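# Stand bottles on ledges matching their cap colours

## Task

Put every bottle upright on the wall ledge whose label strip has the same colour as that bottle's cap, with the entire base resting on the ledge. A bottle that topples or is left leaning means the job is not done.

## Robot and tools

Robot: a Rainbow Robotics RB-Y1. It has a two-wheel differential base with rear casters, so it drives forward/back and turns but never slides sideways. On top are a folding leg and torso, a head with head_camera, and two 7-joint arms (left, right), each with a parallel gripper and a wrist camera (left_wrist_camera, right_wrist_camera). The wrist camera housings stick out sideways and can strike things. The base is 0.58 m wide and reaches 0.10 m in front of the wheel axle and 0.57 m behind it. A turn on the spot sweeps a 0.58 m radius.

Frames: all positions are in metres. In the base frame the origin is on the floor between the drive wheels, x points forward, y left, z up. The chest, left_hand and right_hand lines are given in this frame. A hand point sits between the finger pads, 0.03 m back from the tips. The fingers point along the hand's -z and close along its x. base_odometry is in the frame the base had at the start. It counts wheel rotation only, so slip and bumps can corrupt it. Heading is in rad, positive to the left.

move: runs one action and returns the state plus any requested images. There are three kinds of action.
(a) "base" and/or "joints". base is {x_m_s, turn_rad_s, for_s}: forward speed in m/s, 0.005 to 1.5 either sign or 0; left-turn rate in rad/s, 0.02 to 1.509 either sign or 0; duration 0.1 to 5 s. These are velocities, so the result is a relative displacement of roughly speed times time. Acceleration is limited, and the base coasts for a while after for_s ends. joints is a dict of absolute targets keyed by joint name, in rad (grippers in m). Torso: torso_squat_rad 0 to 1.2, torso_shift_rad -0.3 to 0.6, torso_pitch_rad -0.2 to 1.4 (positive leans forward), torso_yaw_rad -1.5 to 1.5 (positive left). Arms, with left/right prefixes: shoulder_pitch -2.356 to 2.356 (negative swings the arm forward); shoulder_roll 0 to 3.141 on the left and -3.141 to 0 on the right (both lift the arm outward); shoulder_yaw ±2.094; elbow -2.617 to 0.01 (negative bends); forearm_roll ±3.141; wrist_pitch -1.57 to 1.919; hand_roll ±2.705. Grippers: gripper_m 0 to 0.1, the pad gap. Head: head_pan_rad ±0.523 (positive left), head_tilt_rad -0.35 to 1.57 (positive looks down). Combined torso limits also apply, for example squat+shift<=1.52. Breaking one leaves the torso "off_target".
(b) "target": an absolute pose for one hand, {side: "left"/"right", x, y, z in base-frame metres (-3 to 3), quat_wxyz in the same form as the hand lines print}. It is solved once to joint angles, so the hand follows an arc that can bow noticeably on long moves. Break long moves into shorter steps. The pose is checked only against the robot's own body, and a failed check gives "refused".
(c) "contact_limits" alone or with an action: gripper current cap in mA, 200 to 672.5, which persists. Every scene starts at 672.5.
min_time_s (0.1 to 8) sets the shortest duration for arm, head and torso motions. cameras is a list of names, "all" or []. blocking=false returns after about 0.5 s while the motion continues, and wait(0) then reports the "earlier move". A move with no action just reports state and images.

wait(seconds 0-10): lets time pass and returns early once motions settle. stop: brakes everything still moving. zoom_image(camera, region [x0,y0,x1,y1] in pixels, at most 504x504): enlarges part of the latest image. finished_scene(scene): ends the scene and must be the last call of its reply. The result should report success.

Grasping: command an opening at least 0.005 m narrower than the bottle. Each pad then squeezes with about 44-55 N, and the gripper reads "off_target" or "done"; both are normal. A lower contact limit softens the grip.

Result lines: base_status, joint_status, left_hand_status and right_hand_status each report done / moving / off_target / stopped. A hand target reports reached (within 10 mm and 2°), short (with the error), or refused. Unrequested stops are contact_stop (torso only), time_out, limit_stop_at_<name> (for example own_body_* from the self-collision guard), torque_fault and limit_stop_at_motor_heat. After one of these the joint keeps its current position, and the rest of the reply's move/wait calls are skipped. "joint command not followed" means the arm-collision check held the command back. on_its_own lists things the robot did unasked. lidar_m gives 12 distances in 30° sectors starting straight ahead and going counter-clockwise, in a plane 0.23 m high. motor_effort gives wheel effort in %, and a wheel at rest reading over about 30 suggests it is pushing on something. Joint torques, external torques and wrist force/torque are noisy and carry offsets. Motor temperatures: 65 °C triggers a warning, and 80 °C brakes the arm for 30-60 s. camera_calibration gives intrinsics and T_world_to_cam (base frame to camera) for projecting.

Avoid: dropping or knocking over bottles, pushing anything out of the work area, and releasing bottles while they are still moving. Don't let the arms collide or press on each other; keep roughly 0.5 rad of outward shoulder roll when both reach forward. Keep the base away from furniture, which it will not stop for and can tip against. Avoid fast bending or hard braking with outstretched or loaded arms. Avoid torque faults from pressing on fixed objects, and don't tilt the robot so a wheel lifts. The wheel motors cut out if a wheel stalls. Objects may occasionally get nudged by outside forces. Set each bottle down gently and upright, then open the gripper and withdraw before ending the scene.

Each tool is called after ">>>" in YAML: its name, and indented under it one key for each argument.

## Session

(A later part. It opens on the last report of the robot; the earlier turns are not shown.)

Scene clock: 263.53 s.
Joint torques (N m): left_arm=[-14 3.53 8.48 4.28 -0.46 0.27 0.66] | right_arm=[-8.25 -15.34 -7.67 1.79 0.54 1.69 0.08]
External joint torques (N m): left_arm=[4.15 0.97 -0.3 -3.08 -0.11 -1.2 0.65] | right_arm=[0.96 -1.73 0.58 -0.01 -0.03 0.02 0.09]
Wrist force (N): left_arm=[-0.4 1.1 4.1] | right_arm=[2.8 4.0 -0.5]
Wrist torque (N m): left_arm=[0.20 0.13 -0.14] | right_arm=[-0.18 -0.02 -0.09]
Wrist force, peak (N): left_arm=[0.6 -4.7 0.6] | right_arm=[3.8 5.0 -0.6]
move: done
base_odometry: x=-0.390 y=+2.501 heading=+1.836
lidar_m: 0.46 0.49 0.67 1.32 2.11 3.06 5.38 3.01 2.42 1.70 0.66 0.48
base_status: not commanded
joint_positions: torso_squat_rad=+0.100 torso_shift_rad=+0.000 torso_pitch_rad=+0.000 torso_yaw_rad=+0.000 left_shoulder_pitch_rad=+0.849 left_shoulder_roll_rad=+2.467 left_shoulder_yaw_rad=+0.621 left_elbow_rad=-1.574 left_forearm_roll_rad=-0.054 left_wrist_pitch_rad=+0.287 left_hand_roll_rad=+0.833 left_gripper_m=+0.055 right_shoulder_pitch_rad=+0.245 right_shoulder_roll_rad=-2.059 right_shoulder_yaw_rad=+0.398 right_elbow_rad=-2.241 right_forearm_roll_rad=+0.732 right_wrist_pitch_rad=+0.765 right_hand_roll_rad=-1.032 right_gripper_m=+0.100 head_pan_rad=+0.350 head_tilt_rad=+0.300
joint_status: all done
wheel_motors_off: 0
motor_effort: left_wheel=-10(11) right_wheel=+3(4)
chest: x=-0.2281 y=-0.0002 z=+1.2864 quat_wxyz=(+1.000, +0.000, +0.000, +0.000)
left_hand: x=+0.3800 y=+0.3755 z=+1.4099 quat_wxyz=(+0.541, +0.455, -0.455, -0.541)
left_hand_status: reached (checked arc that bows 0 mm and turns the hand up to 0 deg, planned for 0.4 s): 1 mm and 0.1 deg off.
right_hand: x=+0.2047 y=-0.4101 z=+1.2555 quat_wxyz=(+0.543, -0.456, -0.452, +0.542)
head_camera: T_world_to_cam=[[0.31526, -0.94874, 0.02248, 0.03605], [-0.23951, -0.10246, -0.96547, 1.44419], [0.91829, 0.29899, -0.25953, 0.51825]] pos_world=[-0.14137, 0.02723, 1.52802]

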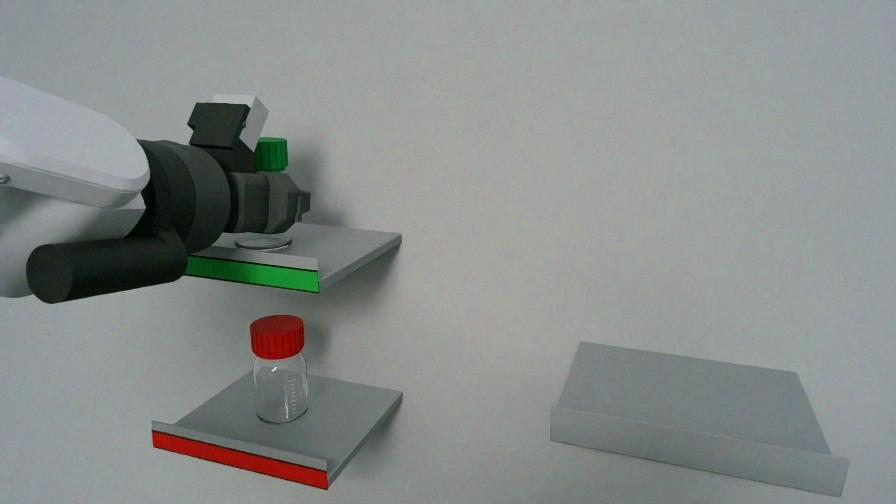

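>>> move:
  joints: {"left_gripper_m":0.1}
  cameras: []

>>> move:
  target: {"side":"left","x":0.352,"y":0.3757,"z":1.4135,"quat_wxyz":[0.5417,0.4545,-0.4545,-0.5417]}
  min_time_s: 0.45
  cameras: []

>>> move:
  target: {"side":"left","x":0.318,"y":0.3757,"z":1.4205,"quat_wxyz":[0.5417,0.4545,-0.4545,-0.5417]}
  min_time_s: 0.45
  cameras: ["head_camera"]

>>> move:
  target: {"side":"left","x":0.27,"y":0.3757,"z":1.432,"quat_wxyz":[0.5417,0.4545,-0.4545,-0.5417]}
  min_time_s: 0.5
  cameras: ["head_camera"]

>>> zoom_image:
  camera: "head_camera"
  region: [120, 60, 440, 500]

Scene clock: 265.00 s.
Joint torques (N m): left_arm=[-17.68 3.54 8 6.61 -0.42 1.28 0.7] | right_arm=[-8.25 -15.54 -8.08 1.69 0.46 1.58 0.05]
External joint torques (N m): left_arm=[0.47 0.99 -0.78 -0.75 -0.06 -0.18 0.68] | right_arm=[0.96 -1.94 0.17 -0.11 -0.11 -0.09 0.06]
Wrist force (N): left_arm=[1.1 -4.9 0.8] | right_arm=[2.2 5.7 -0.2]
Wrist torque (N m): left_arm=[0.18 0.12 -0.10] | right_arm=[-0.35 -0.09 -0.08]
Wrist force, peak (N): left_arm=[1.0 -5.4 0.6] | right_arm=[3.7 5.2 -0.6]
move: done
base_odometry: x=-0.390 y=+2.501 heading=+1.836
lidar_m: 0.46 0.48 0.68 1.32 2.12 3.06 5.38 3.01 2.41 1.69 0.65 0.48
base_status: not commanded
joint_positions: torso_squat_rad=+0.100 torso_shift_rad=+0.000 torso_pitch_rad=+0.000 torso_yaw_rad=+0.000 left_shoulder_pitch_rad=+0.849 left_shoulder_roll_rad=+2.467 left_shoulder_yaw_rad=+0.621 left_elbow_rad=-1.575 left_forearm_roll_rad=-0.054 left_wrist_pitch_rad=+0.286 left_hand_roll_rad=+0.833 left_gripper_m=+0.100 right_shoulder_pitch_rad=+0.245 right_shoulder_roll_rad=-2.059 right_shoulder_yaw_rad=+0.398 right_elbow_rad=-2.241 right_forearm_roll_rad=+0.732 right_wrist_pitch_rad=+0.765 right_hand_roll_rad=-1.032 right_gripper_m=+0.100 head_pan_rad=+0.350 head_tilt_rad=+0.300
joint_status: all done
wheel_motors_off: 0
motor_effort: left_wheel=-11(11) right_wheel=+3(4)
chest: x=-0.2281 y=-0.0002 z=+1.2864 quat_wxyz=(+1.000, +0.000, +0.000, +0.000)
left_hand: x=+0.3799 y=+0.3755 z=+1.4091 quat_wxyz=(+0.541, +0.455, -0.455, -0.541)
right_hand: x=+0.2047 y=-0.4101 z=+1.2555 quat_wxyz=(+0.543, -0.456, -0.452, +0.542)

Scene clock: 266.40 s.
Joint torques (N m): left_arm=[-16.77 5.61 8.01 6.57 -0.59 1.31 0.28] | right_arm=[-8.23 -15.12 -7.58 1.7 0.63 1.59 0.06]
External joint torques (N m): left_arm=[-0.32 0.63 -1.25 -0.38 -0.16 -0.02 0.27] | right_arm=[0.98 -1.51 0.67 -0.1 0.06 -0.08 0.06]
Wrist force (N): left_arm=[0.7 -5.0 0.0] | right_arm=[3.6 4.2 -0.5]
Wrist torque (N m): left_arm=[0.20 0.08 0.02] | right_arm=[-0.18 0.08 -0.13]
Wrist force, peak (N): left_arm=[1.5 -5.7 0.1] | right_arm=[2.5 5.6 -0.5]
move: done
base_odometry: x=-0.390 y=+2.501 heading=+1.836
lidar_m: 0.46 0.48 0.68 1.32 2.11 3.06 5.38 3.00 2.41 1.69 0.65 0.48
base_status: not commanded
joint_positions: torso_squat_rad=+0.100 torso_shift_rad=+0.000 torso_pitch_rad=+0.000 torso_yaw_rad=+0.000 left_shoulder_pitch_rad=+0.717 left_shoulder_roll_rad=+2.381 left_shoulder_yaw_rad=+0.535 left_elbow_rad=-1.711 left_forearm_roll_rad=+0.002 left_wrist_pitch_rad=+0.321 left_hand_roll_rad=+0.739 left_gripper_m=+0.100 right_shoulder_pitch_rad=+0.245 right_shoulder_roll_rad=-2.059 right_shoulder_yaw_rad=+0.398 right_elbow_rad=-2.241 right_forearm_roll_rad=+0.732 right_wrist_pitch_rad=+0.765 right_hand_roll_rad=-1.032 right_gripper_m=+0.100 head_pan_rad=+0.350 head_tilt_rad=+0.300
joint_status: all done
wheel_motors_off: 0
motor_effort: left_wheel=-10(11) right_wheel=+3(4)
chest: x=-0.2280 y=-0.0002 z=+1.2864 quat_wxyz=(+1.000, +0.000, +0.000, +0.000)
left_hand: x=+0.3524 y=+0.3758 z=+1.4136 quat_wxyz=(+0.540, +0.454, -0.457, -0.541)
left_hand_status: reached (checked arc that bows 6 mm and turns the hand up to 1 deg, planned for 0.5 s): 0 mm and 0.3 deg off.
right_hand: x=+0.2047 y=-0.4101 z=+1.2555 quat_wxyz=(+0.543, -0.456, -0.452, +0.542)

Scene clock: 267.60 s.
Joint torques (N m): left_arm=[-14.7 9.01 8.69 6.1 -0.74 0.99 0.45] | right_arm=[-8.23 -15.12 -8.23 1.51 0.65 1.61 0.03]
External joint torques (N m): left_arm=[-0.42 0.68 -1.02 -0.39 -0.19 -0.05 0.44] | right_arm=[0.98 -1.52 0.02 -0.29 0.08 -0.06 0.04]
Wrist force (N): left_arm=[1.3 -5.2 -0.1] | right_arm=[3.1 4.9 -0.6]
Wrist torque (N m): left_arm=[0.23 0.16 0.02] | right_arm=[-0.30 0.03 -0.13]
Wrist force, peak (N): left_arm=[0.7 -6.1 -0.2] | right_arm=[3.4 5.0 -1.2]
move: done
base_odometry: x=-0.390 y=+2.501 heading=+1.836
lidar_m: 0.46 0.49 0.68 1.32 2.12 3.07 5.38 3.01 2.42 1.69 0.66 0.48
base_status: not commanded
joint_positions: torso_squat_rad=+0.100 torso_shift_rad=+0.000 torso_pitch_rad=+0.000 torso_yaw_rad=+0.000 left_shoulder_pitch_rad=+0.494 left_shoulder_roll_rad=+2.282 left_shoulder_yaw_rad=+0.382 left_elbow_rad=-1.865 left_forearm_roll_rad=+0.140 left_wrist_pitch_rad=+0.358 left_hand_roll_rad=+0.553 left_gripper_m=+0.100 right_shoulder_pitch_rad=+0.245 right_shoulder_roll_rad=-2.059 right_shoulder_yaw_rad=+0.398 right_elbow_rad=-2.241 right_forearm_roll_rad=+0.732 right_wrist_pitch_rad=+0.765 right_hand_roll_rad=-1.032 right_gripper_m=+0.100 head_pan_rad=+0.350 head_tilt_rad=+0.300
joint_status: all done
wheel_motors_off: 0
motor_effort: left_wheel=-11(11) right_wheel=+2(5)
chest: x=-0.2281 y=-0.0002 z=+1.2864 quat_wxyz=(+1.000, +0.000, +0.000, +0.000)
left_hand: x=+0.3180 y=+0.3759 z=+1.4209 quat_wxyz=(+0.541, +0.455, -0.456, -0.541)
left_hand_status: reached (checked arc that bows 9 mm and turns the hand up to 1 deg, planned for 0.5 s): 0 mm and 0.2 deg off.
right_hand: x=+0.2047 y=-0.4102 z=+1.2555 quat_wxyz=(+0.543, -0.456, -0.452, +0.542)
head_camera: T_world_to_cam=[[0.31525, -0.94874, 0.02245, 0.03607], [-0.23952, -0.10243, -0.96547, 1.44422], [0.91829, 0.29899, -0.25953, 0.51816]] pos_world=[-0.14127, 0.02723, 1.52802]

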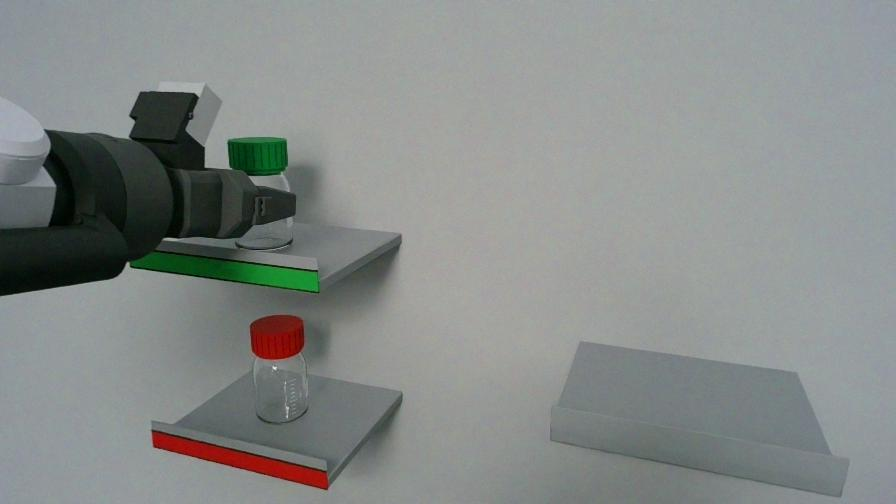

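Scene clock: 268.73 s.
Joint torques (N m): left_arm=[-12.02 14.31 10.41 4.2 -1.1 -0.27 0.62] | right_arm=[-8.64 -15.21 -7.07 2 0.42 1.61 0.12]
External joint torques (N m): left_arm=[-0.71 1.04 -0.54 -0.49 -0.27 -0.1 0.61] | right_arm=[0.57 -1.6 1.19 0.2 -0.15 -0.06 0.13]
Wrist force (N): left_arm=[0.9 -5.1 -0.1] | right_arm=[3.2 4.4 -0.6]
Wrist torque (N m): left_arm=[0.20 0.11 0.03] | right_arm=[-0.23 0.08 -0.07]
Wrist force, peak (N): left_arm=[1.1 -6.0 0.2] | right_arm=[2.9 5.5 -1.2]
move: done
base_odometry: x=-0.390 y=+2.501 heading=+1.836
lidar_m: 0.46 0.48 0.67 1.32 2.11 3.06 5.37 3.01 2.42 1.69 0.65 0.48
base_status: not commanded
joint_positions: torso_squat_rad=+0.100 torso_shift_rad=+0.000 torso_pitch_rad=+0.000 torso_yaw_rad=+0.000 left_shoulder_pitch_rad=+0.040 left_shoulder_roll_rad=+2.003 left_shoulder_yaw_rad=+0.148 left_elbow_rad=-2.055 left_forearm_roll_rad=+0.577 left_wrist_pitch_rad=+0.492 left_hand_roll_rad=-0.075 left_gripper_m=+0.100 right_shoulder_pitch_rad=+0.245 right_shoulder_roll_rad=-2.059 right_shoulder_yaw_rad=+0.398 right_elbow_rad=-2.241 right_forearm_roll_rad=+0.732 right_wrist_pitch_rad=+0.765 right_hand_roll_rad=-1.032 right_gripper_m=+0.100 head_pan_rad=+0.350 head_tilt_rad=+0.300
joint_status: all done
wheel_motors_off: 0
motor_effort: left_wheel=-11(11) right_wheel=+2(4)
chest: x=-0.2281 y=-0.0002 z=+1.2864 quat_wxyz=(+1.000, +0.000, +0.000, +0.000)
left_hand: x=+0.2704 y=+0.3752 z=+1.4322 quat_wxyz=(+0.541, +0.458, -0.456, -0.538)
left_hand_status: reached (checked arc that bows 25 mm and turns the hand up to 4 deg, planned for 0.8 s): 1 mm and 0.6 deg off.
right_hand: x=+0.2047 y=-0.4101 z=+1.2555 quat_wxyz=(+0.543, -0.456, -0.452, +0.542)
head_camera: T_world_to_cam=[[0.31525, -0.94874, 0.02245, 0.03606], [-0.23952, -0.10243, -0.96547, 1.44422], [0.91829, 0.29899, -0.25953, 0.51816]] pos_world=[-0.14127, 0.02723, 1.52802]

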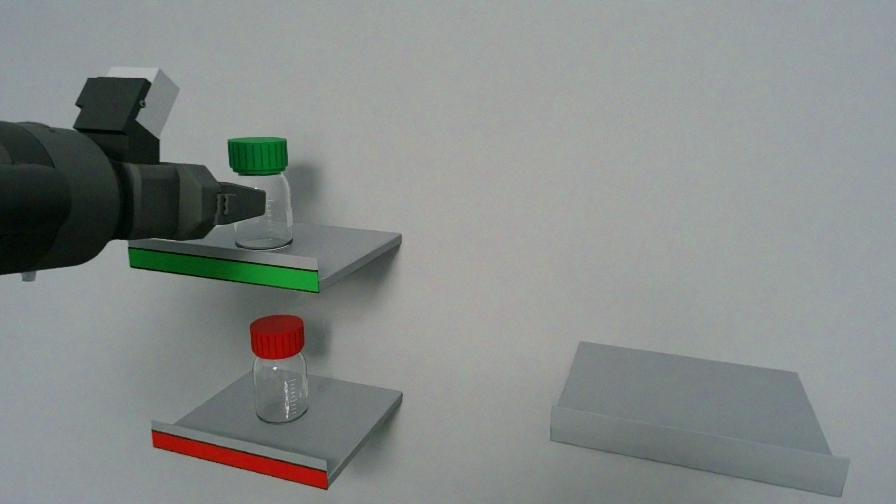

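Scaled by 1.145 from the camera's image (finer frame: 1280x720).

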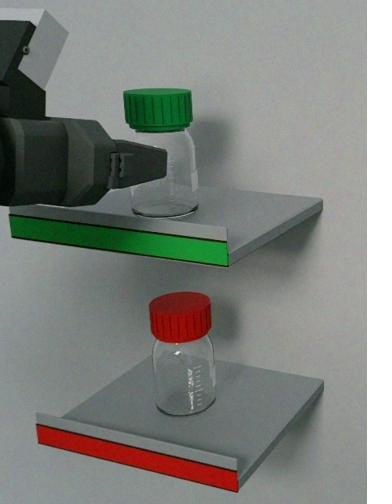

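>>> move:
  target: {"side":"left","x":0.2,"y":0.385,"z":1.42,"quat_wxyz":[0.5417,0.4545,-0.4545,-0.5417]}
  min_time_s: 0.6
  cameras: ["head_camera"]

>>> move:
  joints: {"head_pan_rad":-0.35}
  cameras: ["head_camera"]

>>> zoom_image:
  camera: "head_camera"
  region: [440, 80, 800, 504]

Scene clock: 270.37 s.
Joint torques (N m): left_arm=[-8.1 15.04 9.95 -0.04 -1.31 -1.77 0.49] | right_arm=[-7.87 -15.37 -7.46 1.52 0.64 1.71 -0.13]
External joint torques (N m): left_arm=[0.2 0.93 0.19 -0.8 -0.33 -0.24 0.48] | right_arm=[1.34 -1.77 0.8 -0.28 0.07 0.04 -0.12]
Wrist force (N): left_arm=[1.1 -5.1 0.0] | right_arm=[2.5 4.4 -0.5]
Wrist torque (N m): left_arm=[0.20 0.11 0.02] | right_arm=[-0.25 0.03 -0.10]
Wrist force, peak (N): left_arm=[1.0 -6.1 -0.1] | right_arm=[3.3 5.2 -0.7]
move: done
base_odometry: x=-0.390 y=+2.501 heading=+1.836
lidar_m: 0.46 0.47 0.68 1.33 2.12 3.06 5.38 3.00 2.41 1.69 0.66 0.48
base_status: not commanded
joint_positions: torso_squat_rad=+0.100 torso_shift_rad=+0.000 torso_pitch_rad=+0.000 torso_yaw_rad=+0.000 left_shoulder_pitch_rad=+0.135 left_shoulder_roll_rad=+1.376 left_shoulder_yaw_rad=+0.644 left_elbow_rad=-2.293 left_forearm_roll_rad=+0.930 left_wrist_pitch_rad=+0.930 left_hand_roll_rad=-0.844 left_gripper_m=+0.100 right_shoulder_pitch_rad=+0.245 right_shoulder_roll_rad=-2.059 right_shoulder_yaw_rad=+0.398 right_elbow_rad=-2.241 right_forearm_roll_rad=+0.732 right_wrist_pitch_rad=+0.765 right_hand_roll_rad=-1.032 right_gripper_m=+0.100 head_pan_rad=+0.350 head_tilt_rad=+0.300
joint_status: all done
wheel_motors_off: 0
motor_effort: left_wheel=-10(11) right_wheel=+2(4)
chest: x=-0.2281 y=-0.0002 z=+1.2864 quat_wxyz=(+1.000, +0.000, +0.000, +0.000)
left_hand: x=+0.2000 y=+0.3850 z=+1.4202 quat_wxyz=(+0.542, +0.455, -0.455, -0.541)
left_hand_status: reached (checked arc that bows 11 mm and turns the hand up to 3 deg, planned for 0.9 s): 0 mm and 0.1 deg off.
right_hand: x=+0.2047 y=-0.4101 z=+1.2555 quat_wxyz=(+0.543, -0.456, -0.452, +0.542)
head_camera: T_world_to_cam=[[0.31525, -0.94874, 0.02245, 0.03606], [-0.23952, -0.10243, -0.96547, 1.44422], [0.91829, 0.29899, -0.25953, 0.51816]] pos_world=[-0.14127, 0.02723, 1.52802]

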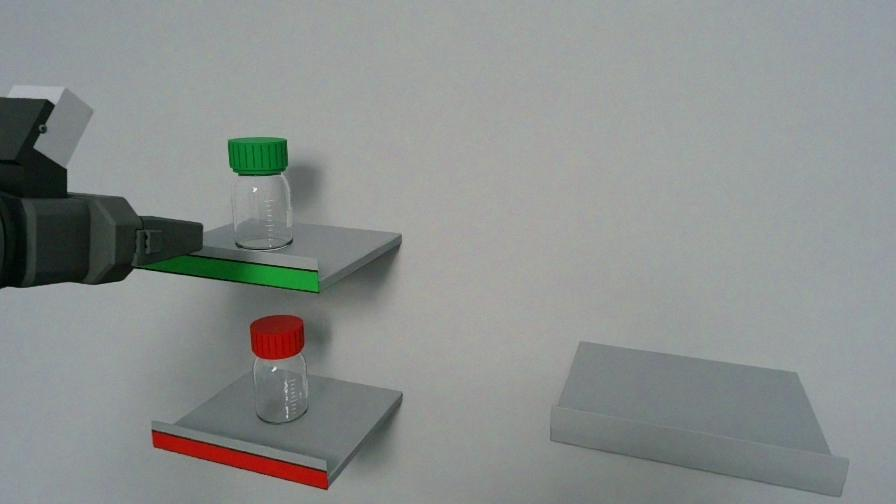

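Scene clock: 271.50 s.
Joint torques (N m): left_arm=[-8.23 15.51 10.26 0.02 -1.11 -1.82 0.58] | right_arm=[-7.95 -14.93 -7.8 1.81 0.4 1.5 0.27]
External joint torques (N m): left_arm=[0.07 1.4 0.5 -0.74 -0.13 -0.3 0.57] | right_arm=[1.26 -1.32 0.46 0 -0.18 -0.17 0.27]
Wrist force (N): left_arm=[1.0 -5.1 -0.1] | right_arm=[3.5 5.0 -0.5]
Wrist torque (N m): left_arm=[0.20 0.13 0.04] | right_arm=[-0.32 0.11 -0.09]
Wrist force, peak (N): left_arm=[1.0 -5.4 0.0] | right_arm=[3.5 5.0 -0.5]
move: done
base_odometry: x=-0.390 y=+2.501 heading=+1.836
lidar_m: 0.46 0.48 0.67 1.32 2.11 3.06 5.37 3.00 2.41 1.69 0.65 0.47
base_status: not commanded
joint_positions: torso_squat_rad=+0.100 torso_shift_rad=+0.000 torso_pitch_rad=+0.000 torso_yaw_rad=+0.000 left_shoulder_pitch_rad=+0.135 left_shoulder_roll_rad=+1.376 left_shoulder_yaw_rad=+0.644 left_elbow_rad=-2.293 left_forearm_roll_rad=+0.930 left_wrist_pitch_rad=+0.930 left_hand_roll_rad=-0.844 left_gripper_m=+0.100 right_shoulder_pitch_rad=+0.245 right_shoulder_roll_rad=-2.059 right_shoulder_yaw_rad=+0.398 right_elbow_rad=-2.241 right_forearm_roll_rad=+0.732 right_wrist_pitch_rad=+0.765 right_hand_roll_rad=-1.032 right_gripper_m=+0.100 head_pan_rad=-0.350 head_tilt_rad=+0.300
joint_status: all done
wheel_motors_off: 0
motor_effort: left_wheel=-10(11) right_wheel=+3(4)
chest: x=-0.2281 y=-0.0002 z=+1.2864 quat_wxyz=(+1.000, +0.000, +0.000, +0.000)
left_hand: x=+0.2000 y=+0.3850 z=+1.4202 quat_wxyz=(+0.542, +0.455, -0.455, -0.541)
right_hand: x=+0.2047 y=-0.4101 z=+1.2555 quat_wxyz=(+0.543, -0.456, -0.452, +0.542)
head_camera: T_world_to_cam=[[-0.37009, -0.92873, 0.02242, -0.10509], [-0.24965, 0.07618, -0.96534, 1.44201], [0.89482, -0.36285, -0.26005, 0.51393]] pos_world=[-0.13878, -0.02097, 1.52802]

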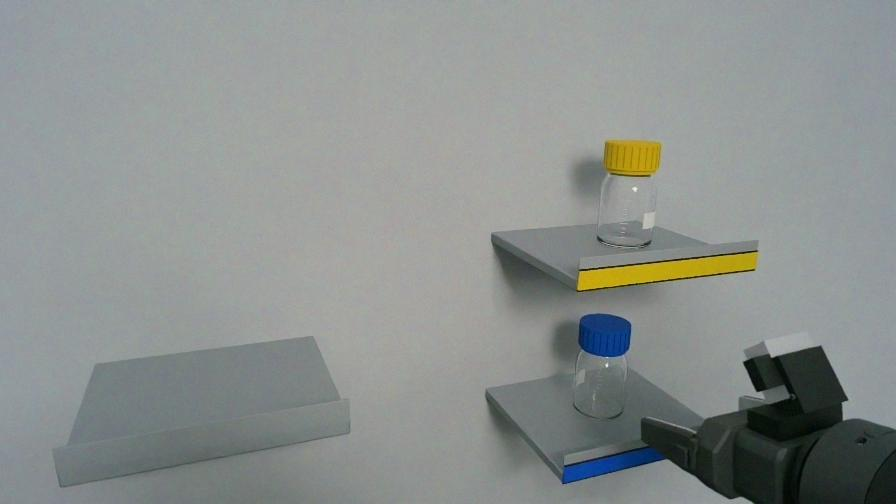

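Scaled by 1.189 from the camera's image (finer frame: 1280x720).

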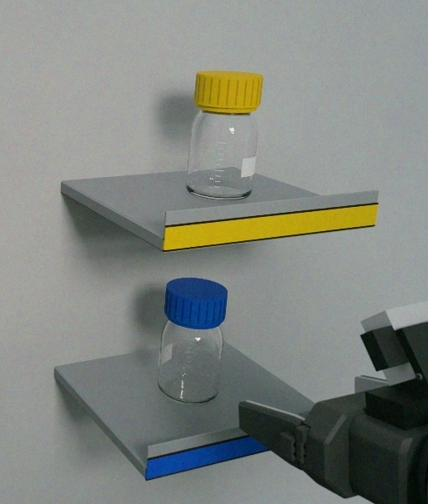

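>>> finished_scene:
  scene: 2

The scene is finished: the task was done.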